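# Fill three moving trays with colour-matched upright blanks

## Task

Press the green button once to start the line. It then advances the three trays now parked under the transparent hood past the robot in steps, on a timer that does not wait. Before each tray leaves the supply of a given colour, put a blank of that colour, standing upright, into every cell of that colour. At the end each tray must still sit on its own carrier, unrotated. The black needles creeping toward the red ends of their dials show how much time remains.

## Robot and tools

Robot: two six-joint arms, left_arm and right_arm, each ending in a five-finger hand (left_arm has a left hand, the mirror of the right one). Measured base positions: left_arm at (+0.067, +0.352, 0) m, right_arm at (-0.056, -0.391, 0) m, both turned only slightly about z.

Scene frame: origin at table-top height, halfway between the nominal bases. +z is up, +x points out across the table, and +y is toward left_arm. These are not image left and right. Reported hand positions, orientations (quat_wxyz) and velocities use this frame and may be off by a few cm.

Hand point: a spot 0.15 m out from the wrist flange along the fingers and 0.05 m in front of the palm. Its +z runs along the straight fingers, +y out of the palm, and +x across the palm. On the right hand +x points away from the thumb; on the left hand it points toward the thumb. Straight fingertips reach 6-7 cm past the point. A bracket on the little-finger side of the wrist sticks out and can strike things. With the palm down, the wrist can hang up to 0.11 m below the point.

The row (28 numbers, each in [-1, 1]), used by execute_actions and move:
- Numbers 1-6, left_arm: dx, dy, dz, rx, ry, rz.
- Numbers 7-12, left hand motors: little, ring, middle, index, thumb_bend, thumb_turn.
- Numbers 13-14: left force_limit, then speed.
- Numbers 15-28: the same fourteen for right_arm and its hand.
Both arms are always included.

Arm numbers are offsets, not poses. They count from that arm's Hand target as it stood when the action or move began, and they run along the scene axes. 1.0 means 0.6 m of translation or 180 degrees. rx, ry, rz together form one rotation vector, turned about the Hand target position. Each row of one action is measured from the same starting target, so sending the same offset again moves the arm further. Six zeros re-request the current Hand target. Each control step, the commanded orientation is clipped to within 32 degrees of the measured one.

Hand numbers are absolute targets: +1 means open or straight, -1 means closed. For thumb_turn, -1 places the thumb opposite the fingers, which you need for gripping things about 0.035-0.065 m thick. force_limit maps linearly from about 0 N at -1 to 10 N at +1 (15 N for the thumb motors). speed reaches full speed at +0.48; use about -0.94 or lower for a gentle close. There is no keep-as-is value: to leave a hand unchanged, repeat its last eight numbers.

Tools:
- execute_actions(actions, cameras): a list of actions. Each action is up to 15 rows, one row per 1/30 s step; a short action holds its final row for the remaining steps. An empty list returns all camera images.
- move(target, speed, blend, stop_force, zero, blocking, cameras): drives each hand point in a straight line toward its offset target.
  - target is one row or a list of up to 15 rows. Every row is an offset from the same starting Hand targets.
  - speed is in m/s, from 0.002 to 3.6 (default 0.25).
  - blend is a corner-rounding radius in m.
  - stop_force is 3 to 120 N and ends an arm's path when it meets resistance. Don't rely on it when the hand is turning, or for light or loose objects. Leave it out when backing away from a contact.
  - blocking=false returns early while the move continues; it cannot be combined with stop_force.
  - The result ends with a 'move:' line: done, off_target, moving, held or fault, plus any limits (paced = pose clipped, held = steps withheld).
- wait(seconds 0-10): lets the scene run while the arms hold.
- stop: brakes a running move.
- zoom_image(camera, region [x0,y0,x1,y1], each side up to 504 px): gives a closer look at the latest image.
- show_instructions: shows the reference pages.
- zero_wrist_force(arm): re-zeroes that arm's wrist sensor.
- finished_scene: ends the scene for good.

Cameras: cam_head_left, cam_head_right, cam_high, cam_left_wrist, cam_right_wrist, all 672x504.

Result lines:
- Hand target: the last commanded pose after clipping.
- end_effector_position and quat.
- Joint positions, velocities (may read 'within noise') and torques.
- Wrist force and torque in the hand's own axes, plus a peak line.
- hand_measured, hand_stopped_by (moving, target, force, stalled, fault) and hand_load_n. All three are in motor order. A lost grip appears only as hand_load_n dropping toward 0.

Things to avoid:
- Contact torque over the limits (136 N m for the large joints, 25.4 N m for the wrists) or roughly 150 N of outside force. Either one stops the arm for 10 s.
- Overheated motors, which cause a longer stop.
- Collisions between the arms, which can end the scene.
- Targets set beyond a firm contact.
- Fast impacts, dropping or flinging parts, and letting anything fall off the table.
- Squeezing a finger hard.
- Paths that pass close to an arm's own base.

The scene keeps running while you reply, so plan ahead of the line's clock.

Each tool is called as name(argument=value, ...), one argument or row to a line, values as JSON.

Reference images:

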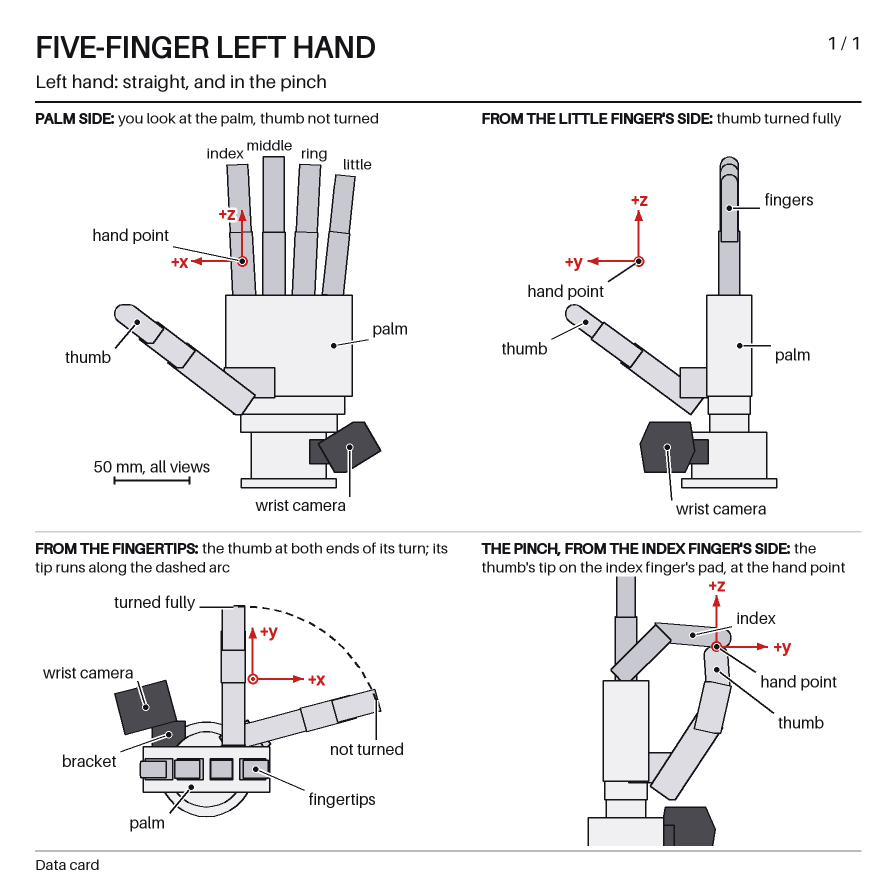

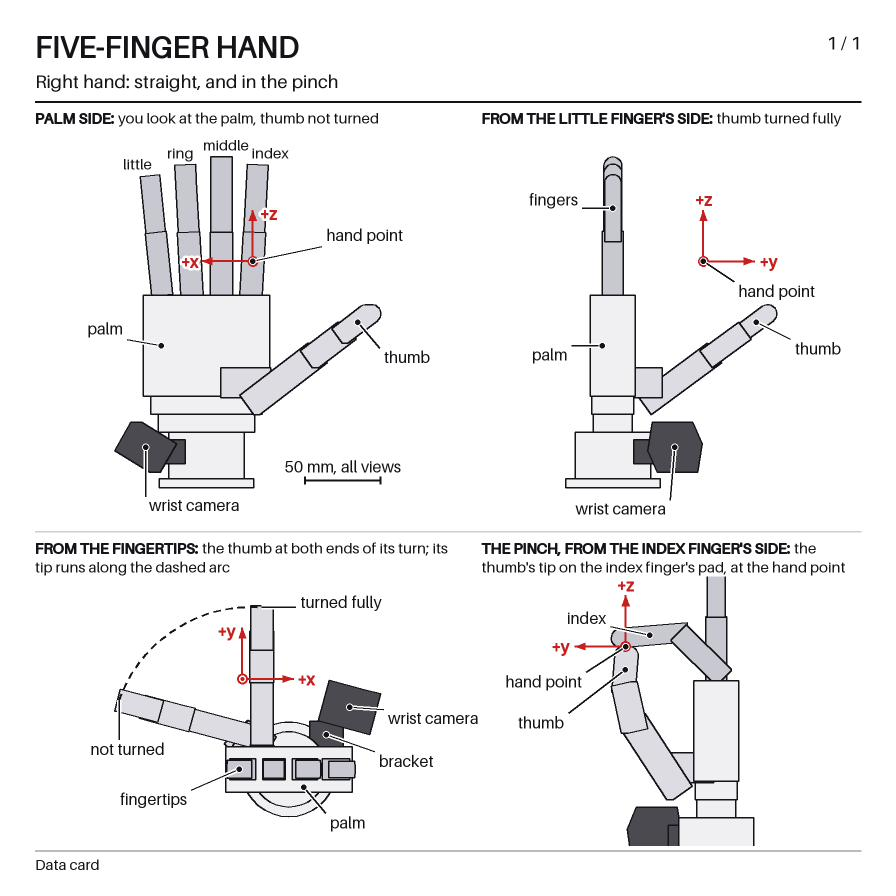

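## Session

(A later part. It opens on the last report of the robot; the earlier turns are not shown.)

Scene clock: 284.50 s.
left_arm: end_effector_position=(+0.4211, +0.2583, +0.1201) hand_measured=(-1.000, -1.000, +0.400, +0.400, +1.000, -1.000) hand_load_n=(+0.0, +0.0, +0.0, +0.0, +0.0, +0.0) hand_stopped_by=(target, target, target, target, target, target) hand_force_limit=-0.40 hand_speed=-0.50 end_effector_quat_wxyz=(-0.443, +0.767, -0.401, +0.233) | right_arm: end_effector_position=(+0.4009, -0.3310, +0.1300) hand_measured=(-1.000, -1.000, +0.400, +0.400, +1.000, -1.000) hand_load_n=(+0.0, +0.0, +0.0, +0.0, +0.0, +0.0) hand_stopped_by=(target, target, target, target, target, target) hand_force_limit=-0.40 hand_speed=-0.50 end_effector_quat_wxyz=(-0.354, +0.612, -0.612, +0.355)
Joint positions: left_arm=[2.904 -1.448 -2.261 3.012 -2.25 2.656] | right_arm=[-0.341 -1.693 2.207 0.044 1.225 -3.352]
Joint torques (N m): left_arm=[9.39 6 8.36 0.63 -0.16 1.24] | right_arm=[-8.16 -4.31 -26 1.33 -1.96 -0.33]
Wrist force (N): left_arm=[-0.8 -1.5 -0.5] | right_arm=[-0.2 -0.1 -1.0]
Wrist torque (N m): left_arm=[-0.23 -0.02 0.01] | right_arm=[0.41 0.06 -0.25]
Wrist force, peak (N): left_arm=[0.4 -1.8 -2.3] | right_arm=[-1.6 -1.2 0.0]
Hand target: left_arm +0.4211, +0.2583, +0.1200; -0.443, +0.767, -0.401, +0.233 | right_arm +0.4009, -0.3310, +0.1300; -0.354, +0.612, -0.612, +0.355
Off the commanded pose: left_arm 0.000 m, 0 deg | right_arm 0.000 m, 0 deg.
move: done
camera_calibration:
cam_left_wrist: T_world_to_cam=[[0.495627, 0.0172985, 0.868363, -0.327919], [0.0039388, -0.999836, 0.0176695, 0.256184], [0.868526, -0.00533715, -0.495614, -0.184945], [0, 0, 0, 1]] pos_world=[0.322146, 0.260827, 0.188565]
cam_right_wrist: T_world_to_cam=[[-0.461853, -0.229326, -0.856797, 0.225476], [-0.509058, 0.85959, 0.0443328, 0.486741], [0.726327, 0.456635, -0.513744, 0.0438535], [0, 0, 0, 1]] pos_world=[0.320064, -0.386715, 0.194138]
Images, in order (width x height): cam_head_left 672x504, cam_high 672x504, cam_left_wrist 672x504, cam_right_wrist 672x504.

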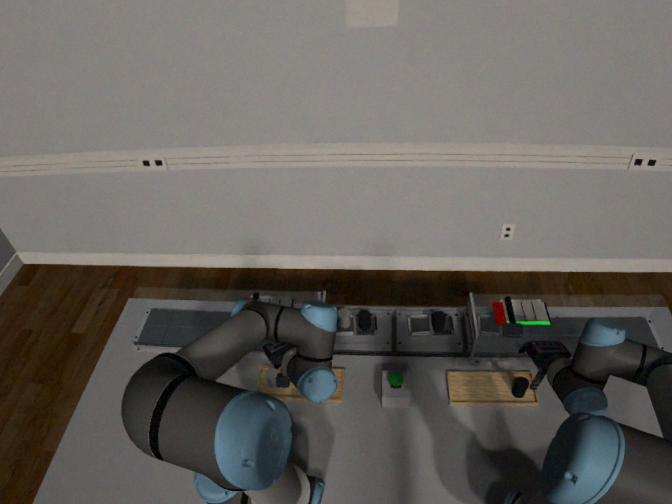

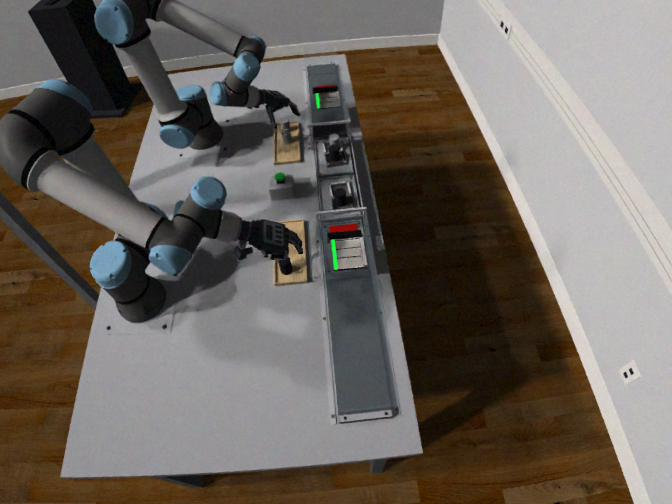

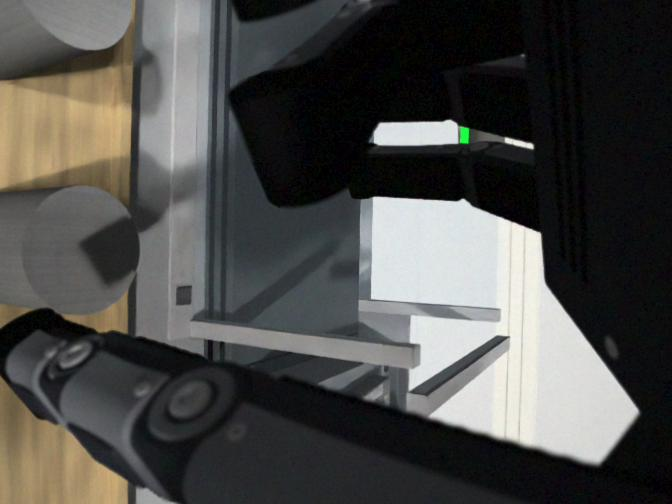

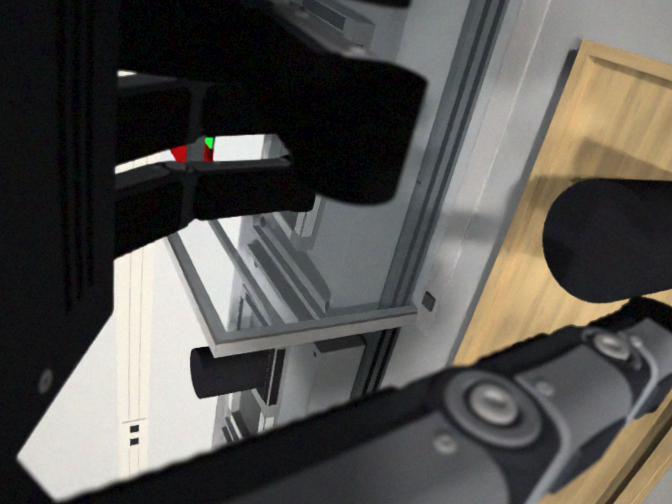

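move(
  target=[
    [-0.001,0,-0.1058,0,0,0,-1,-1,0.4,0.4,1,-1,-0.4,-0.5,-0.0015,-0.0025,-0.1225,0,0,0,-1,-1,0.4,0.4,1,-1,-0.4,-0.5],
    [-0.001,0,-0.1058,0,0,0,-1,-1,-0.2,-0.2,0.1,-1,-0.4,-0.8,-0.0015,-0.0025,-0.1225,0,0,0,-1,-1,-0.2,-0.2,0.1,-1,-0.4,-0.8],
    [-0.001,0,0.06,0,0,0,-1,-1,-0.2,-0.2,0.1,-1,-0.4,-0.8,-0.0015,-0.0025,0.06,0,0,0,-1,-1,-0.2,-0.2,0.1,-1,-0.4,-0.8],
  ],
  speed=0.15,
  cameras=["cam_head_left","cam_high","cam_left_wrist","cam_right_wrist"],
)

zoom_image(
  camera="cam_head_left",
  region=[320, 295, 480, 365],
)

Scene clock: 291.13 s.
left_arm: end_effector_position=(+0.4205, +0.2583, +0.1560) hand_measured=(-1.000, -1.000, -0.134, -0.152, +0.728, -1.000) hand_load_n=(+0.0, +0.0, +1.5, +5.0, +10.0, +0.5) hand_stopped_by=(target, target, force, force, force, target) hand_force_limit=-0.40 hand_speed=-0.80 end_effector_quat_wxyz=(-0.443, +0.767, -0.401, +0.233) | right_arm: end_effector_position=(+0.4001, -0.3326, +0.1660) hand_measured=(-1.000, -1.000, -0.152, -0.134, +0.720, -1.000) hand_load_n=(+0.0, +0.0, +2.5, +3.0, +6.5, +0.5) hand_stopped_by=(target, target, force, force, force, target) hand_force_limit=-0.40 hand_speed=-0.80 end_effector_quat_wxyz=(-0.354, +0.612, -0.612, +0.355)
Joint positions: left_arm=[2.904 -1.395 -2.199 2.897 -2.25 2.655] | right_arm=[-0.349 -1.742 2.145 0.156 1.219 -3.356]
Joint torques (N m): left_arm=[8.72 4.16 16.53 -1.96 -0.65 -1.11] | right_arm=[-4.02 -8.32 -11.64 1.46 -2 -1.08]
Wrist force (N): left_arm=[-0.4 -0.1 -0.2] | right_arm=[-0.1 1.2 -0.2]
Wrist torque (N m): left_arm=[-0.14 -0.07 -0.06] | right_arm=[0.45 0.02 -0.14]
Wrist force, peak (N): left_arm=[-0.2 -6.1 -2.3] | right_arm=[-0.1 2.9 0.5]
Hand target: left_arm +0.4205, +0.2583, +0.1560; -0.443, +0.767, -0.401, +0.233 | right_arm +0.4000, -0.3325, +0.1660; -0.354, +0.612, -0.612, +0.355
Off the commanded pose: left_arm 0.000 m, 0 deg | right_arm 0.000 m, 0 deg.
move: done
camera_calibration:
cam_left_wrist: T_world_to_cam=[[0.495629, 0.017249, 0.868363, -0.358784], [0.0038272, -0.999836, 0.0176762, 0.255587], [0.868526, -0.00543742, -0.495614, -0.166605], [0, 0, 0, 1]] pos_world=[0.321546, 0.260828, 0.224465]
cam_right_wrist: T_world_to_cam=[[-0.461678, -0.229472, -0.856852, 0.255438], [-0.50916, 0.859539, 0.0441476, 0.486117], [0.726367, 0.456657, -0.513668, 0.063711], [0, 0, 0, 1]] pos_world=[0.319164, -0.388315, 0.230138]
Images, in order (width x height): cam_head_left 672x504, cam_high 672x504, cam_left_wrist 672x504, cam_right_wrist 672x504.

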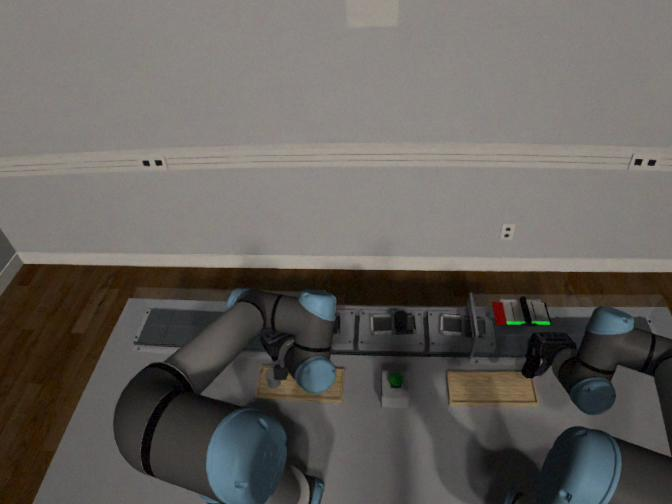

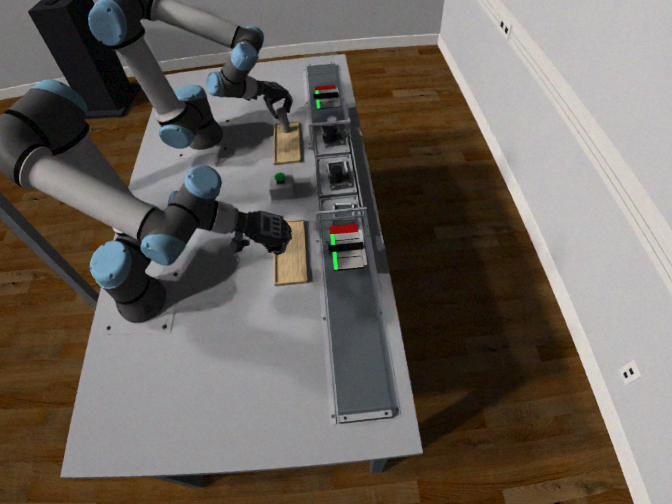

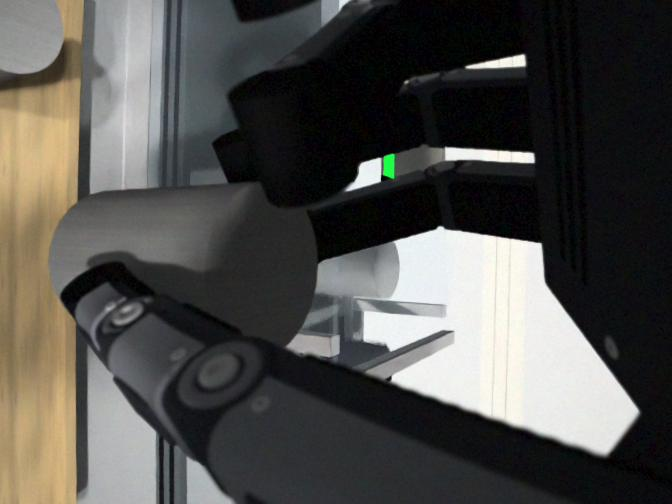

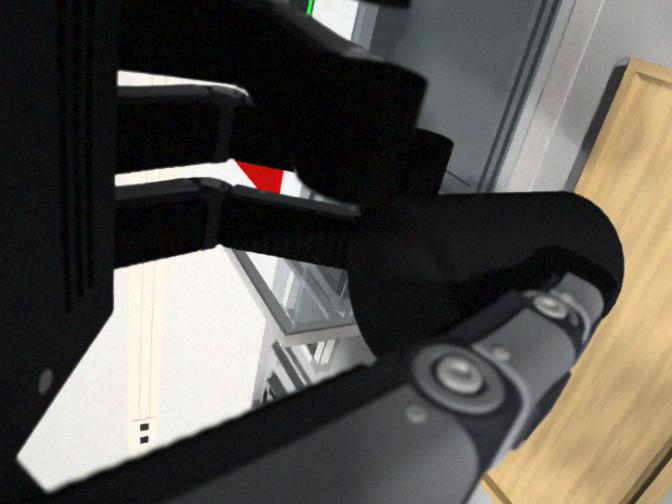

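Scaled by 3.150 from the camera's 672x504 image, which has a finer 960x720 frame.

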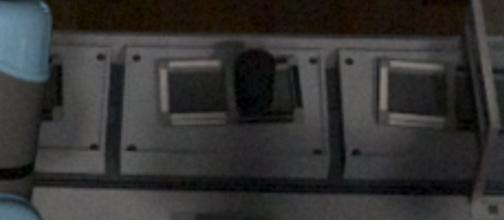

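move(
  target=[
    [0.0492,-0.1473,0.0733,0,0,-0.0278,-1,-1,-0.2,-0.2,0.1,-1,-0.4,-0.8,0.0833,0.2875,0.0567,0,0,-0.0333,-1,-1,-0.2,-0.2,0.1,-1,-0.4,-0.8],
    [0.3038,-0.2123,0.03,0,0,-0.0278,-1,-1,-0.2,-0.2,0.1,-1,-0.4,-0.8,0.3233,0.342,0.0567,0,0,-0.0667,-1,-1,-0.2,-0.2,0.1,-1,-0.4,-0.8],
  ],
  speed=0.25,
  blend=[0.04, 0],
  cameras=["cam_head_left","cam_high","cam_left_wrist","cam_right_wrist"],
)

zoom_image(
  camera="cam_head_left",
  region=[320, 295, 480, 365],
)

Scene clock: 295.90 s.
left_arm: end_effector_position=(+0.6027, +0.1311, +0.1740) hand_measured=(-1.000, -1.000, -0.134, -0.152, +0.728, -1.000) hand_load_n=(+0.0, +0.0, +1.5, +5.0, +10.0, +0.0) hand_stopped_by=(target, target, force, force, force, target) hand_force_limit=-0.40 hand_speed=-0.80 end_effector_quat_wxyz=(-0.432, +0.749, -0.434, +0.252) | right_arm: end_effector_position=(+0.5939, -0.1273, +0.2000) hand_measured=(-1.000, -1.000, -0.152, -0.134, +0.720, -1.000) hand_load_n=(+0.0, +0.0, +2.5, +2.5, +6.0, +0.5) hand_stopped_by=(target, target, force, force, force, target) hand_force_limit=-0.40 hand_speed=-0.80 end_effector_quat_wxyz=(+0.315, -0.545, +0.672, -0.390)
Joint positions: left_arm=[2.73 -1.907 -1.599 2.759 -2.315 2.58] | right_arm=[0.345 -1.108 1.319 0.367 1.995 -2.881]
Joint torques (N m): left_arm=[-13.32 21.56 27.32 0.63 -2.23 -1.61] | right_arm=[-5.97 -28.79 -28.74 -0.34 -1.85 -1.93]
Wrist force (N): left_arm=[-0.4 -0.1 -0.4] | right_arm=[0.2 0.8 -0.3]
Wrist torque (N m): left_arm=[-0.13 -0.06 -0.06] | right_arm=[0.43 0.00 -0.10]
Wrist force, peak (N): left_arm=[1.0 -0.3 1.3] | right_arm=[2.1 1.9 -0.7]
Hand target: left_arm +0.6027, +0.1310, +0.1740; -0.432, +0.749, -0.434, +0.252 | right_arm +0.5940, -0.1273, +0.2000; +0.315, -0.545, +0.672, -0.390
Off the commanded pose: left_arm 0.000 m, 0 deg | right_arm 0.000 m, 0 deg.
move: done
camera_calibration:
cam_left_wrist: T_world_to_cam=[[0.495476, -0.0261018, 0.86823, -0.456649], [-0.0832625, -0.996373, 0.0175615, 0.179413], [0.864622, -0.0809922, -0.495852, -0.304244], [0, 0, 0, 1]] pos_world=[0.504253, 0.142202, 0.242466]
cam_right_wrist: T_world_to_cam=[[-0.499454, -0.128333, -0.856783, 0.456491], [-0.319339, 0.946601, 0.0443695, 0.305106], [0.805338, 0.295764, -0.513765, -0.220797], [0, 0, 0, 1]] pos_world=[0.503245, -0.164928, 0.264139]
Images, in order (width x height): cam_head_left 672x504, cam_high 672x504, cam_left_wrist 672x504, cam_right_wrist 672x504.

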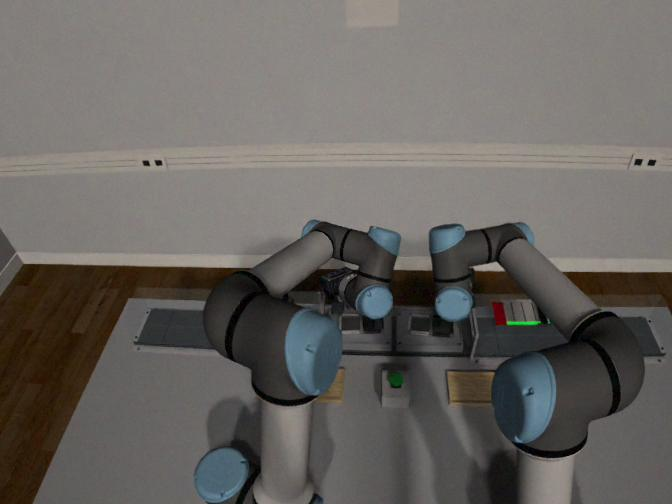

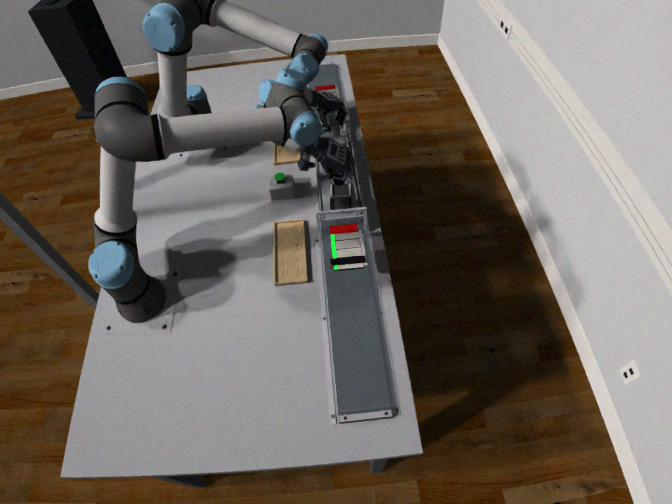

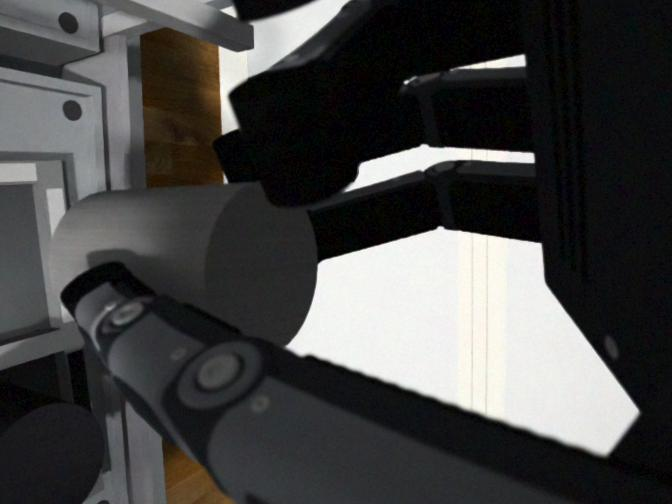

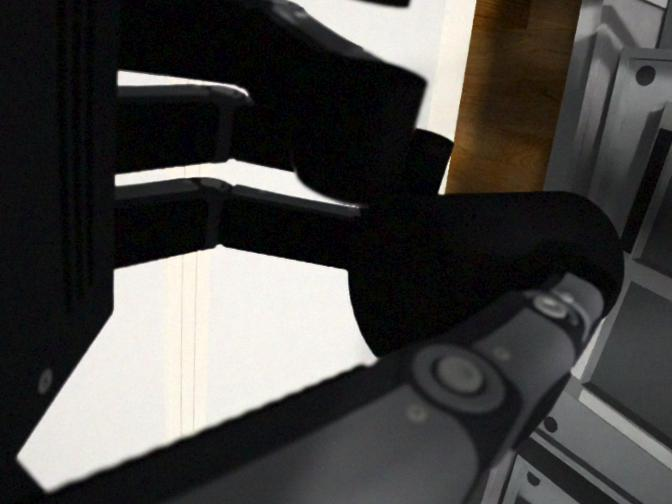

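Scaled by 3.150 from the camera's 672x504 image, which has a finer 960x720 frame.

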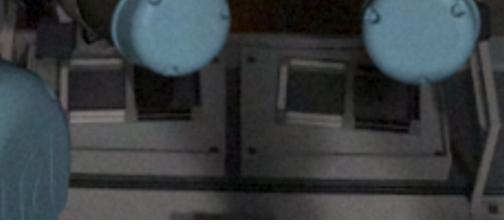

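zoom_image(
  camera="cam_right_wrist",
  region=[520, 40, 672, 460],
)

zoom_image(
  camera="cam_left_wrist",
  region=[0, 60, 150, 460],
)

Scaled by 1.200 from the camera's 672x504 image, which has a finer 960x720 frame.

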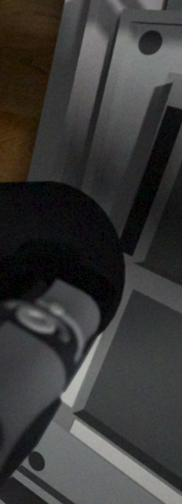

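Scaled by 1.260 from the camera's 672x504 image, which has a finer 960x720 frame.

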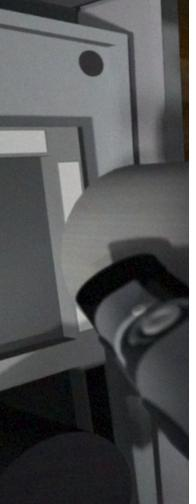

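move(
  target=[-0.0015,-0.0115,-0.105,0,0,0,-1,-1,-0.2,-0.2,0.1,-1,-0.4,-0.8,-0.0095,-0.0015,-0.1483,0,0,0,-1,-1,-0.2,-0.2,0.1,-1,-0.4,-0.8],
  speed=0.15,
)

move(
  target=[0,0,-0.035,0,0,0,-1,-1,-0.2,-0.2,0.1,-1,-0.4,-0.8,0,0,-0.035,0,0,0,-1,-1,-0.2,-0.2,0.1,-1,-0.4,-0.8],
  speed=0.025,
  stop_force=3,
  cameras=["cam_left_wrist","cam_right_wrist","cam_high"],
)

Scene clock: 309.47 s.
left_arm: end_effector_position=(+0.6017, +0.1240, +0.1109) hand_measured=(-1.000, -1.000, -0.134, -0.152, +0.728, -1.000) hand_load_n=(+0.0, +0.0, +1.5, +5.0, +10.0, +0.5) hand_stopped_by=(target, target, force, force, force, target) hand_force_limit=-0.40 hand_speed=-0.80 end_effector_quat_wxyz=(-0.432, +0.749, -0.434, +0.252) | right_arm: end_effector_position=(+0.5882, -0.1282, +0.1110) hand_measured=(-1.000, -1.000, -0.152, -0.134, +0.720, -1.000) hand_load_n=(+0.0, +0.0, +2.5, +2.5, +6.0, +1.0) hand_stopped_by=(target, target, force, force, force, target) hand_force_limit=-0.40 hand_speed=-0.80 end_effector_quat_wxyz=(+0.314, -0.545, +0.673, -0.390)
Joint positions: left_arm=[2.715 -1.98 -1.673 2.896 -2.327 2.566] | right_arm=[0.346 -1.054 1.476 0.157 1.996 -2.88]
Joint torques (N m): left_arm=[10.64 41.56 25.3 -1.41 -0.26 1.48] | right_arm=[4.55 -44.41 -28.45 -0.57 0.69 -1.9]
Wrist force (N): left_arm=[-0.5 0.0 -0.8] | right_arm=[-0.4 1.0 -0.3]
Wrist torque (N m): left_arm=[-0.09 -0.07 -0.01] | right_arm=[0.43 0.07 -0.20]
Wrist force, peak (N): left_arm=[-0.3 -1.4 -1.1] | right_arm=[0.2 2.6 0.3]
Hand target: left_arm +0.6018, +0.1241, +0.1110; -0.432, +0.749, -0.434, +0.252 | right_arm +0.5883, -0.1282, +0.1110; +0.315, -0.545, +0.672, -0.390
Off the commanded pose: left_arm 0.000 m, 0 deg | right_arm 0.000 m, 0 deg.
move: done

Scene clock: 310.93 s.
left_arm: end_effector_position=(+0.6018, +0.1241, +0.1016) hand_measured=(-1.000, -1.000, -0.134, -0.152, +0.728, -1.000) hand_load_n=(+0.0, +0.0, +1.5, +5.5, +10.0, +0.0) hand_stopped_by=(target, target, force, force, force, target) hand_force_limit=-0.40 hand_speed=-0.80 end_effector_quat_wxyz=(-0.432, +0.749, -0.434, +0.252) | right_arm: end_effector_position=(+0.5883, -0.1282, +0.1012) hand_measured=(-1.000, -1.000, -0.152, -0.134, +0.720, -1.000) hand_load_n=(+0.0, +0.0, +2.0, +3.0, +6.0, +0.5) hand_stopped_by=(target, target, force, force, force, target) hand_force_limit=-0.40 hand_speed=-0.80 end_effector_quat_wxyz=(+0.315, -0.545, +0.672, -0.390)
Joint positions: left_arm=[2.715 -1.991 -1.684 2.919 -2.326 2.566] | right_arm=[0.346 -1.044 1.488 0.135 1.996 -2.88]
Joint torques (N m): left_arm=[2.39 42.22 25.7 0.61 0.18 1.41] | right_arm=[2.14 -46.92 -30.86 -0.88 -1.06 -1.43]
Wrist force (N): left_arm=[-0.2 -0.1 -0.3] | right_arm=[-0.2 0.8 -0.5]
Wrist torque (N m): left_arm=[-0.12 -0.09 0.00] | right_arm=[0.42 0.04 -0.20]
Wrist force, peak (N): left_arm=[-0.3 -10.9 -1.8] | right_arm=[1.2 -6.3 -2.5]
Hand target: left_arm +0.6018, +0.1241, +0.1016; -0.432, +0.749, -0.434, +0.252 (not the last commanded pose) | right_arm +0.5883, -0.1282, +0.1012; +0.315, -0.545, +0.672, -0.390 (not the last commanded pose)
Off the commanded pose: left_arm 0.012 m, 0 deg | right_arm 0.011 m, 0 deg.
move: contact (left_arm, right_arm)
camera_calibration:
cam_left_wrist: T_world_to_cam=[[0.495358, -0.0260533, 0.868298, -0.393534], [-0.0833241, -0.996366, 0.0176399, 0.173661], [0.864683, -0.0810883, -0.495729, -0.340057], [0, 0, 0, 1]] pos_world=[0.503453, 0.135202, 0.170065]
cam_right_wrist: T_world_to_cam=[[-0.499441, -0.128273, -0.856799, 0.368922], [-0.319211, 0.946645, 0.0443485, 0.308595], [0.805396, 0.295649, -0.51374, -0.266804], [0, 0, 0, 1]] pos_world=[0.497644, -0.165927, 0.165338]
Images, in order (width x height): cam_high 672x504, cam_left_wrist 672x504, cam_right_wrist 672x504.

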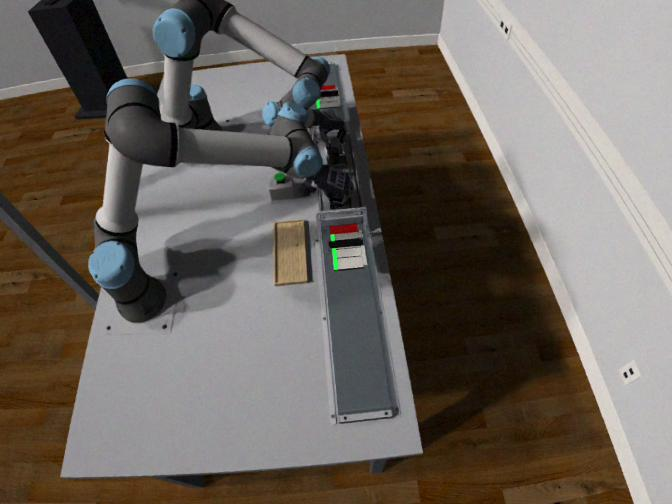

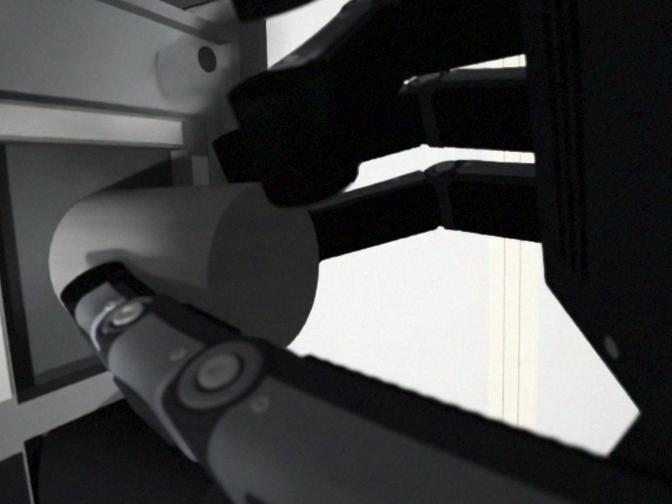

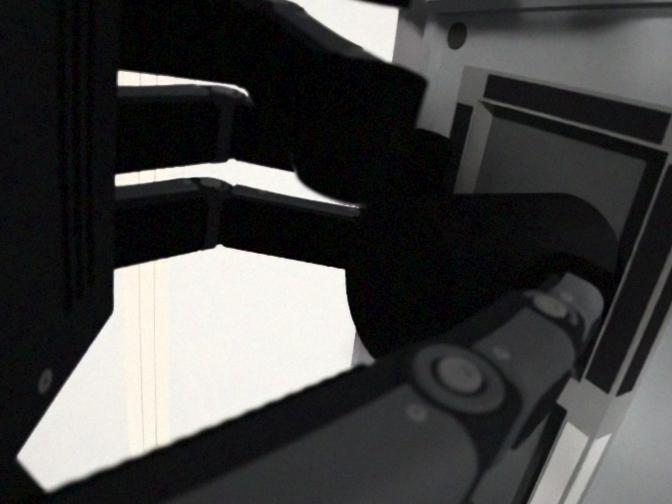

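move(
  target=[
    [0,0,-0.001,0,0,0,-1,-1,0.4,0.4,1,-1,-0.4,-0.5,0,0,-0.001,0,0,0,-1,-1,0.4,0.4,1,-1,-0.4,-0.5],
    [0,0,0.15,0,0,0,-1,-1,0.4,0.4,1,-1,-0.4,-0.5,0,0,0.15,0,0,0,-1,-1,0.4,0.4,1,-1,-0.4,-0.5],
  ],
  speed=0.15,
  cameras=["cam_high","cam_left_wrist","cam_right_wrist"],
)

zoom_image(
  camera="cam_high",
  region=[290, 100, 400, 260],
)

Scene clock: 314.30 s.
left_arm: end_effector_position=(+0.6019, +0.1240, +0.1916) hand_measured=(-1.000, -1.000, +0.400, +0.400, +1.000, -1.000) hand_load_n=(-0.5, +0.0, +0.0, +0.0, +0.0, +0.0) hand_stopped_by=(target, target, target, target, target, target) hand_force_limit=-0.40 hand_speed=-0.50 end_effector_quat_wxyz=(-0.432, +0.749, -0.434, +0.252) | right_arm: end_effector_position=(+0.5884, -0.1282, +0.1913) hand_measured=(-1.000, -1.000, +0.400, +0.400, +1.000, -1.000) hand_load_n=(+0.0, +0.0, +0.0, +0.0, +0.0, +0.0) hand_stopped_by=(target, target, target, target, target, target) hand_force_limit=-0.40 hand_speed=-0.50 end_effector_quat_wxyz=(+0.315, -0.545, +0.672, -0.390)
Joint positions: left_arm=[2.715 -1.904 -1.557 2.705 -2.326 2.566] | right_arm=[0.346 -1.116 1.354 0.34 1.996 -2.88]
Joint torques (N m): left_arm=[-0.87 22.18 16.89 -2.26 -1.75 -1.55] | right_arm=[-2.18 -31.74 -9.59 1.51 1.83 1.66]
Wrist force (N): left_arm=[-0.6 -1.2 -1.0] | right_arm=[-0.1 -0.4 -1.1]
Wrist torque (N m): left_arm=[-0.14 -0.04 -0.08] | right_arm=[0.40 0.04 -0.19]
Wrist force, peak (N): left_arm=[-0.7 -3.2 -1.9] | right_arm=[0.1 -1.6 -1.7]
Hand target: left_arm +0.6018, +0.1241, +0.1916; -0.432, +0.749, -0.434, +0.252 | right_arm +0.5883, -0.1282, +0.1912; +0.315, -0.545, +0.672, -0.390
Off the commanded pose: left_arm 0.000 m, 0 deg | right_arm 0.000 m, 0 deg.
move: done
camera_calibration:
cam_left_wrist: T_world_to_cam=[[0.495238, -0.0260411, 0.868367, -0.47164], [-0.0834041, -0.996359, 0.0176868, 0.172101], [0.864744, -0.0811845, -0.495607, -0.295491], [0, 0, 0, 1]] pos_world=[0.503452, 0.135203, 0.260065]
cam_right_wrist: T_world_to_cam=[[-0.499276, -0.128264, -0.856897, 0.446076], [-0.319319, 0.946608, 0.0443603, 0.30455], [0.805456, 0.295771, -0.513576, -0.220596], [0, 0, 0, 1]] pos_world=[0.497644, -0.165828, 0.255438]
Images, in order (width x height): cam_high 672x504, cam_left_wrist 672x504, cam_right_wrist 672x504.

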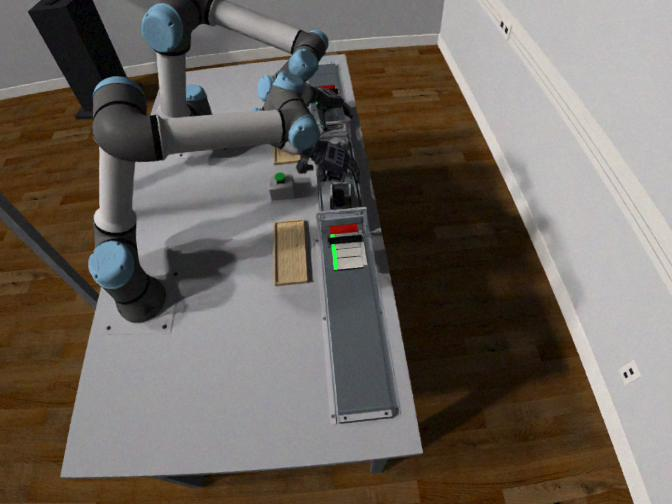

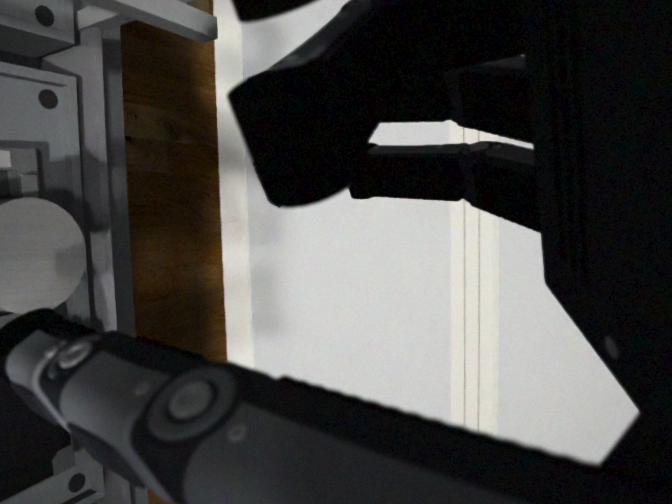

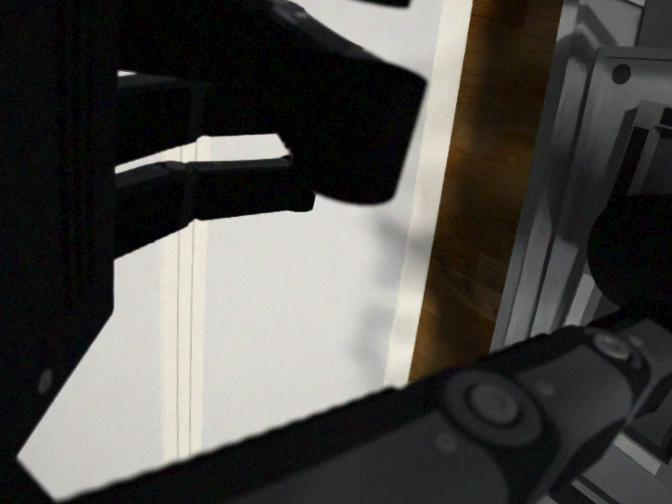

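Scaled by 3.150 from the camera's 672x504 image, which has a finer 960x720 frame.

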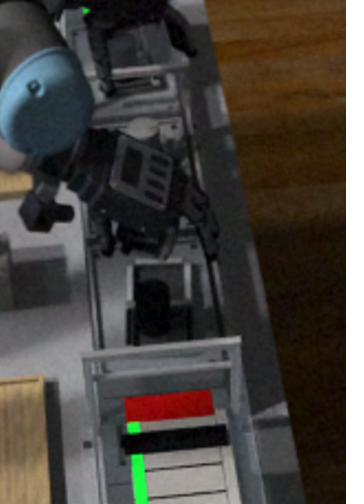

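move(
  target=[
    [-0.253,0.0932,0,0,0,0.05,-1,-1,0.4,0.4,1,-1,-0.4,-0.5,-0.15,-0.1,0.05,0,0,0.0333,-1,-1,0.4,0.4,1,-1,-0.4,-0.5],
    [-0.3113,0.3522,-0.1193,0,0,0.1111,-1,-1,0.4,0.4,1,-1,-0.4,-0.5,-0.2805,-0.203,0.05,0,0,0.0667,-1,-1,0.4,0.4,1,-1,-0.4,-0.5],
  ],
  speed=0.25,
  blend=[0.03, 0],
  cameras=["cam_left_wrist","cam_high","cam_head_left"],
)

Scene clock: 318.23 s.
left_arm: end_effector_position=(+0.4151, +0.3353, +0.1201) hand_measured=(-1.000, -1.000, +0.400, +0.400, +1.000, -1.000) hand_load_n=(+0.0, +0.0, +0.0, +0.0, +0.0, +0.0) hand_stopped_by=(target, target, target, target, target, target) hand_force_limit=-0.40 hand_speed=-0.50 end_effector_quat_wxyz=(-0.470, +0.813, -0.297, +0.173) | right_arm: end_effector_position=(+0.4200, -0.2500, +0.2212) hand_measured=(-1.000, -1.000, +0.400, +0.400, +1.000, -1.000) hand_load_n=(+0.0, +0.0, +0.0, +0.0, +0.5, +0.0) hand_stopped_by=(target, target, target, target, target, target) hand_force_limit=-0.40 hand_speed=-0.50 end_effector_quat_wxyz=(-0.353, +0.612, -0.612, +0.355)
Joint positions: left_arm=[3.083 -1.444 -2.274 2.974 -2.313 2.583] | right_arm=[-0.018 -1.689 1.946 0.265 1.504 -3.182]
Joint torques (N m): left_arm=[10.68 0.28 12.01 0.24 -1.22 0.05] | right_arm=[-3.18 -17.03 -27.38 -1.39 -0.78 0.85]
Wrist force (N): left_arm=[-0.6 -1.7 -0.8] | right_arm=[-0.1 0.1 -1.2]
Wrist torque (N m): left_arm=[-0.23 -0.05 0.02] | right_arm=[0.51 0.04 -0.21]
Wrist force, peak (N): left_arm=[0.6 -2.6 -0.2] | right_arm=[0.4 0.7 -2.0]
Hand target: left_arm +0.4151, +0.3354, +0.1200; -0.470, +0.813, -0.297, +0.173 | right_arm +0.4200, -0.2500, +0.2212; -0.354, +0.612, -0.612, +0.355
Off the commanded pose: left_arm 0.000 m, 0 deg | right_arm 0.000 m, 0 deg.
move: done
camera_calibration:
cam_left_wrist: T_world_to_cam=[[0.474324, 0.144876, 0.868348, -0.36019], [0.262309, -0.964822, 0.017689, 0.214211], [0.840363, 0.219385, -0.495641, -0.242951], [0, 0, 0, 1]] pos_world=[0.318824, 0.312158, 0.188565]
Images, in order (width x height): cam_head_left 672x504, cam_high 672x504, cam_left_wrist 672x504.

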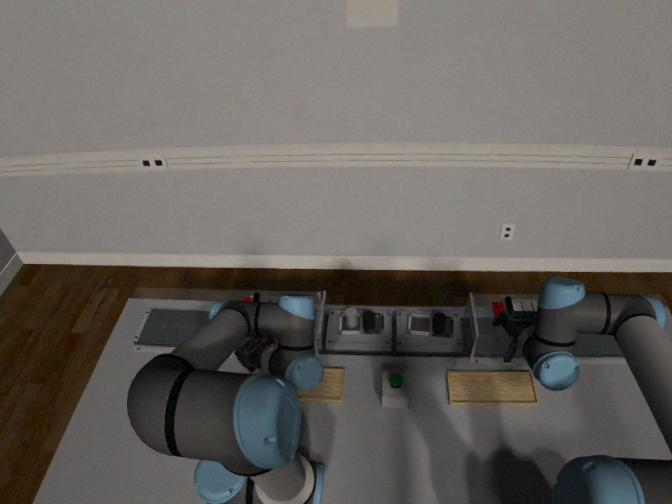

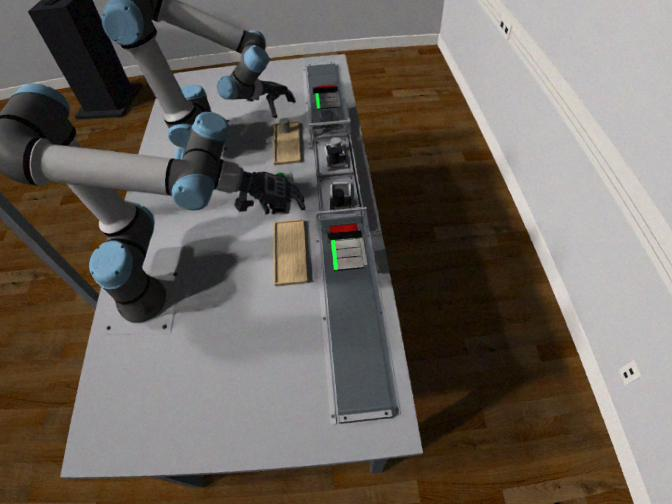

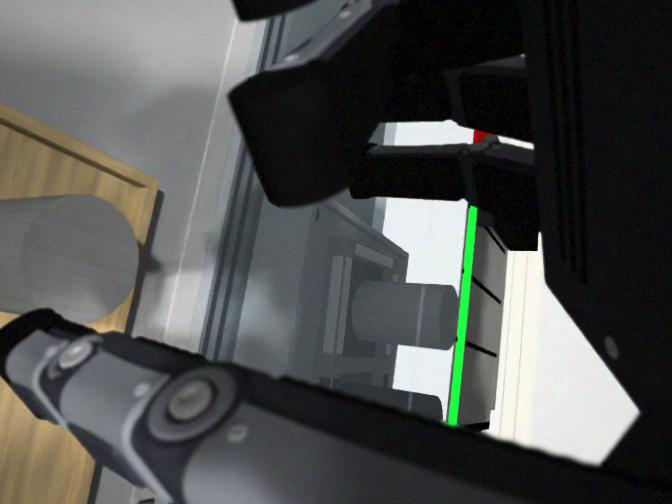

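move(
  target=[
    [0,-0.004,-0.1058,0,0,0,-1,-1,0.4,0.4,1,-1,-0.4,-0.5,0,0,0,0,0,0,-1,-1,0.4,0.4,1,-1,-0.4,-0.5],
    [0,-0.004,-0.1058,0,0,0,-1,-1,-0.2,-0.2,0.1,-1,-0.4,-0.8,0,0,0,0,0,0,-1,-1,0.4,0.4,1,-1,-0.4,-0.5],
    [0,-0.004,0.08,0,0,0,-1,-1,-0.2,-0.2,0.1,-1,-0.4,-0.8,0,0,0,0,0,0,-1,-1,0.4,0.4,1,-1,-0.4,-0.5],
  ],
  speed=0.15,
  cameras=["cam_head_left","cam_high","cam_left_wrist"],
)

zoom_image(
  camera="cam_head_left",
  region=[240, 295, 480, 365],
)

Scene clock: 323.53 s.
left_arm: end_effector_position=(+0.4151, +0.3330, +0.1680) hand_measured=(-1.000, -1.000, -0.134, -0.152, +0.728, -1.000) hand_load_n=(+0.0, +0.0, +2.0, +4.5, +10.0, +0.5) hand_stopped_by=(target, target, force, force, force, target) hand_force_limit=-0.40 hand_speed=-0.80 end_effector_quat_wxyz=(-0.470, +0.813, -0.297, +0.173) | right_arm: end_effector_position=(+0.4200, -0.2500, +0.2212) hand_measured=(-1.000, -1.000, +0.400, +0.400, +1.000, -1.000) hand_load_n=(+0.5, +0.5, +0.0, +0.0, +0.0, +0.0) hand_stopped_by=(target, target, target, target, target, target) hand_force_limit=-0.40 hand_speed=-0.50 end_effector_quat_wxyz=(-0.354, +0.612, -0.612, +0.355)
Joint positions: left_arm=[3.072 -1.381 -2.186 2.816 -2.321 2.573] | right_arm=[-0.018 -1.689 1.946 0.265 1.504 -3.182]
Joint torques (N m): left_arm=[-12.39 3.68 18.6 -2.29 -2.09 -0.61] | right_arm=[-8.02 -21.52 -29.64 -1.13 -2 -2.14]
Wrist force (N): left_arm=[-0.3 -0.4 -0.3] | right_arm=[-0.1 0.1 -1.0]
Wrist torque (N m): left_arm=[-0.20 -0.09 0.01] | right_arm=[0.48 0.03 -0.21]
Wrist force, peak (N): left_arm=[-0.2 -6.2 -2.4] | right_arm=[-0.1 -0.2 -1.5]
Hand target: left_arm +0.4151, +0.3330, +0.1680; -0.470, +0.813, -0.297, +0.173 | right_arm +0.4200, -0.2500, +0.2212; -0.354, +0.612, -0.612, +0.355
Off the commanded pose: left_arm 0.000 m, 0 deg | right_arm 0.000 m, 0 deg.
move: done
camera_calibration:
cam_left_wrist: T_world_to_cam=[[0.474273, 0.145016, 0.868352, -0.401479], [0.262461, -0.964779, 0.0177697, 0.211064], [0.840345, 0.219481, -0.49563, -0.218731], [0, 0, 0, 1]] pos_world=[0.318824, 0.309858, 0.236465]
Images, in order (width x height): cam_head_left 672x504, cam_high 672x504, cam_left_wrist 672x504.

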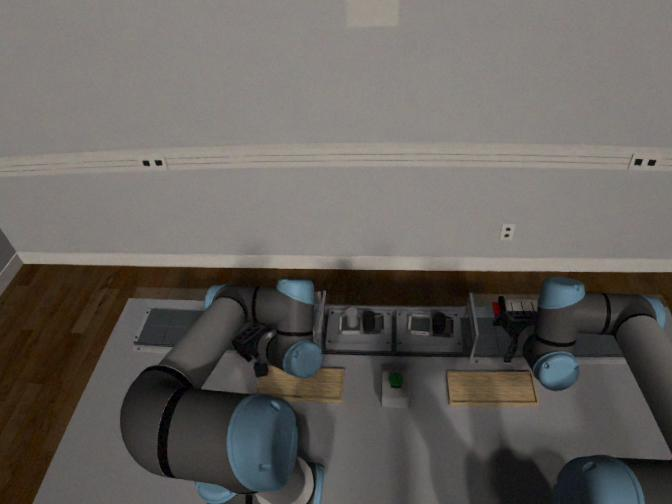

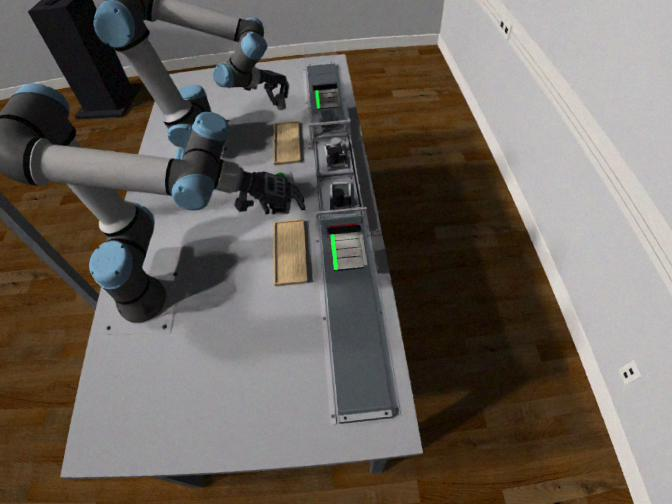

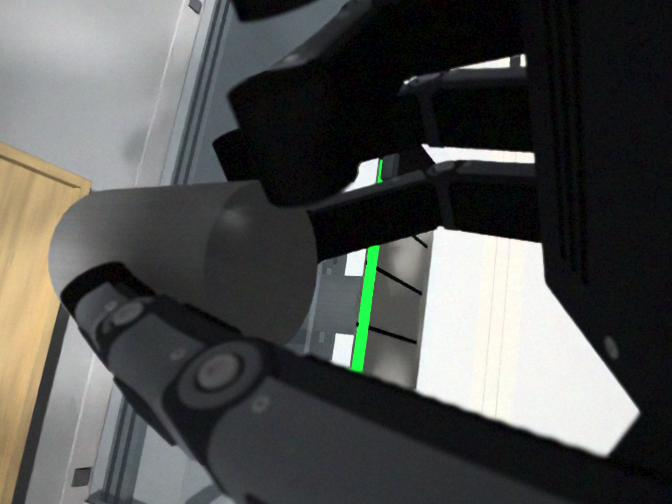

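Scaled by 2.100 from the camera's 672x504 image, which has a finer 960x720 frame.

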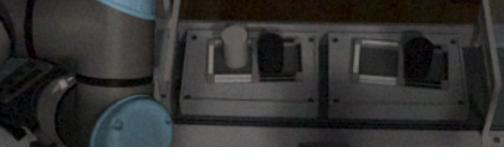

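move(
  target=[
    [0.0582,-0.255,0.0533,0,0,-0.05,-1,-1,-0.2,-0.2,0.1,-1,-0.4,-0.8,0,0,0,0,0,0,-1,-1,0.4,0.4,1,-1,-0.4,-0.5],
    [0.3095,-0.3573,0.02,0,0,-0.1111,-1,-1,-0.2,-0.2,0.1,-1,-0.4,-0.8,0,0,0,0,0,0,-1,-1,0.4,0.4,1,-1,-0.4,-0.5],
  ],
  speed=0.25,
  blend=[0.04, 0],
  cameras=["cam_head_left","cam_high","cam_left_wrist"],
)

zoom_image(
  camera="cam_head_left",
  region=[240, 295, 480, 365],
)

Scene clock: 328.83 s.
left_arm: end_effector_position=(+0.6007, +0.1187, +0.1800) hand_measured=(-1.000, -1.000, -0.134, -0.152, +0.728, -1.000) hand_load_n=(+0.0, +0.0, +2.5, +5.0, +10.0, +0.5) hand_stopped_by=(target, target, force, force, force, target) hand_force_limit=-0.40 hand_speed=-0.80 end_effector_quat_wxyz=(-0.432, +0.749, -0.434, +0.252) | right_arm: end_effector_position=(+0.4200, -0.2500, +0.2212) hand_measured=(-1.000, -1.000, +0.400, +0.400, +1.000, -1.000) hand_load_n=(+0.0, +0.0, +0.0, +0.0, +0.0, +0.0) hand_stopped_by=(target, target, target, target, target, target) hand_force_limit=-0.40 hand_speed=-0.50 end_effector_quat_wxyz=(-0.354, +0.612, -0.612, +0.355)
Joint positions: left_arm=[2.703 -1.92 -1.567 2.723 -2.335 2.554] | right_arm=[-0.018 -1.689 1.946 0.265 1.504 -3.182]
Joint torques (N m): left_arm=[-11.62 27.78 27.13 -0.14 -0.41 1.22] | right_arm=[-8.17 -21.42 -29.07 -1.43 -2.13 -1.93]
Wrist force (N): left_arm=[-0.5 -0.1 0.0] | right_arm=[-0.1 0.1 -1.0]
Wrist torque (N m): left_arm=[-0.15 -0.04 -0.01] | right_arm=[0.49 0.03 -0.21]
Wrist force, peak (N): left_arm=[-2.3 -0.5 0.9] | right_arm=[-0.2 0.0 -1.4]
Hand target: left_arm +0.6008, +0.1186, +0.1800; -0.432, +0.749, -0.434, +0.252 | right_arm +0.4200, -0.2500, +0.2212; -0.354, +0.612, -0.612, +0.355
Off the commanded pose: left_arm 0.000 m, 0 deg | right_arm 0.000 m, 0 deg.
move: done
camera_calibration:
cam_left_wrist: T_world_to_cam=[[0.495443, -0.0259961, 0.868251, -0.46133], [-0.0831178, -0.996384, 0.0175963, 0.166713], [0.864654, -0.0808851, -0.495813, -0.300621], [0, 0, 0, 1]] pos_world=[0.502353, 0.129802, 0.248566]
Images, in order (width x height): cam_head_left 672x504, cam_high 672x504, cam_left_wrist 672x504.

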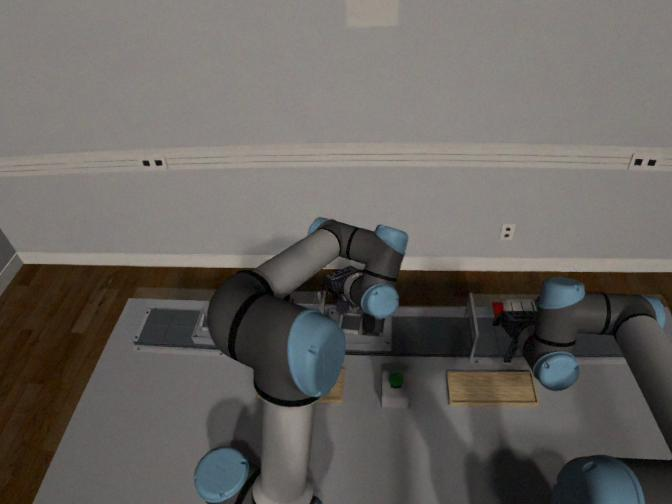

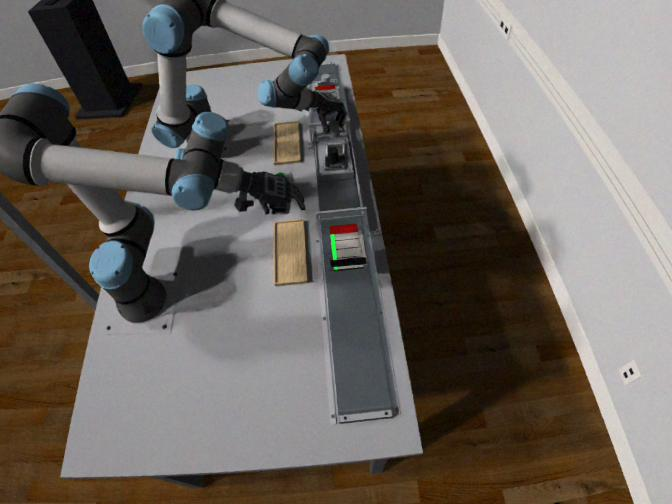

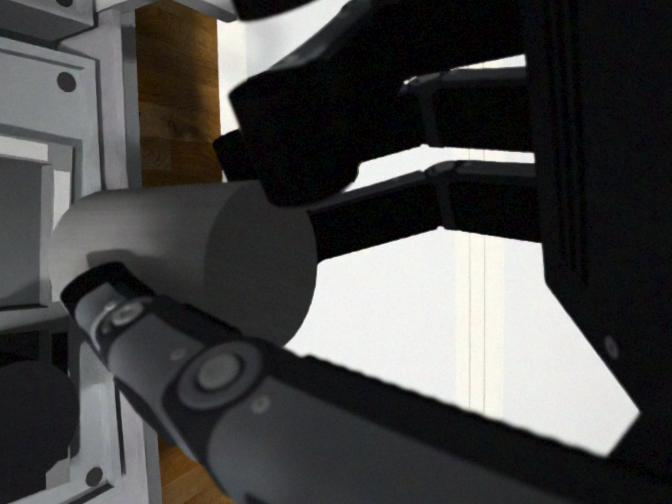

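Scaled by 2.100 from the camera's 672x504 image, which has a finer 960x720 frame.

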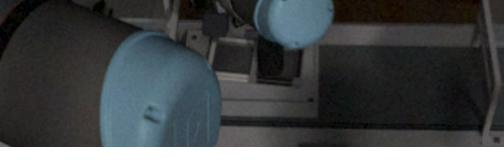

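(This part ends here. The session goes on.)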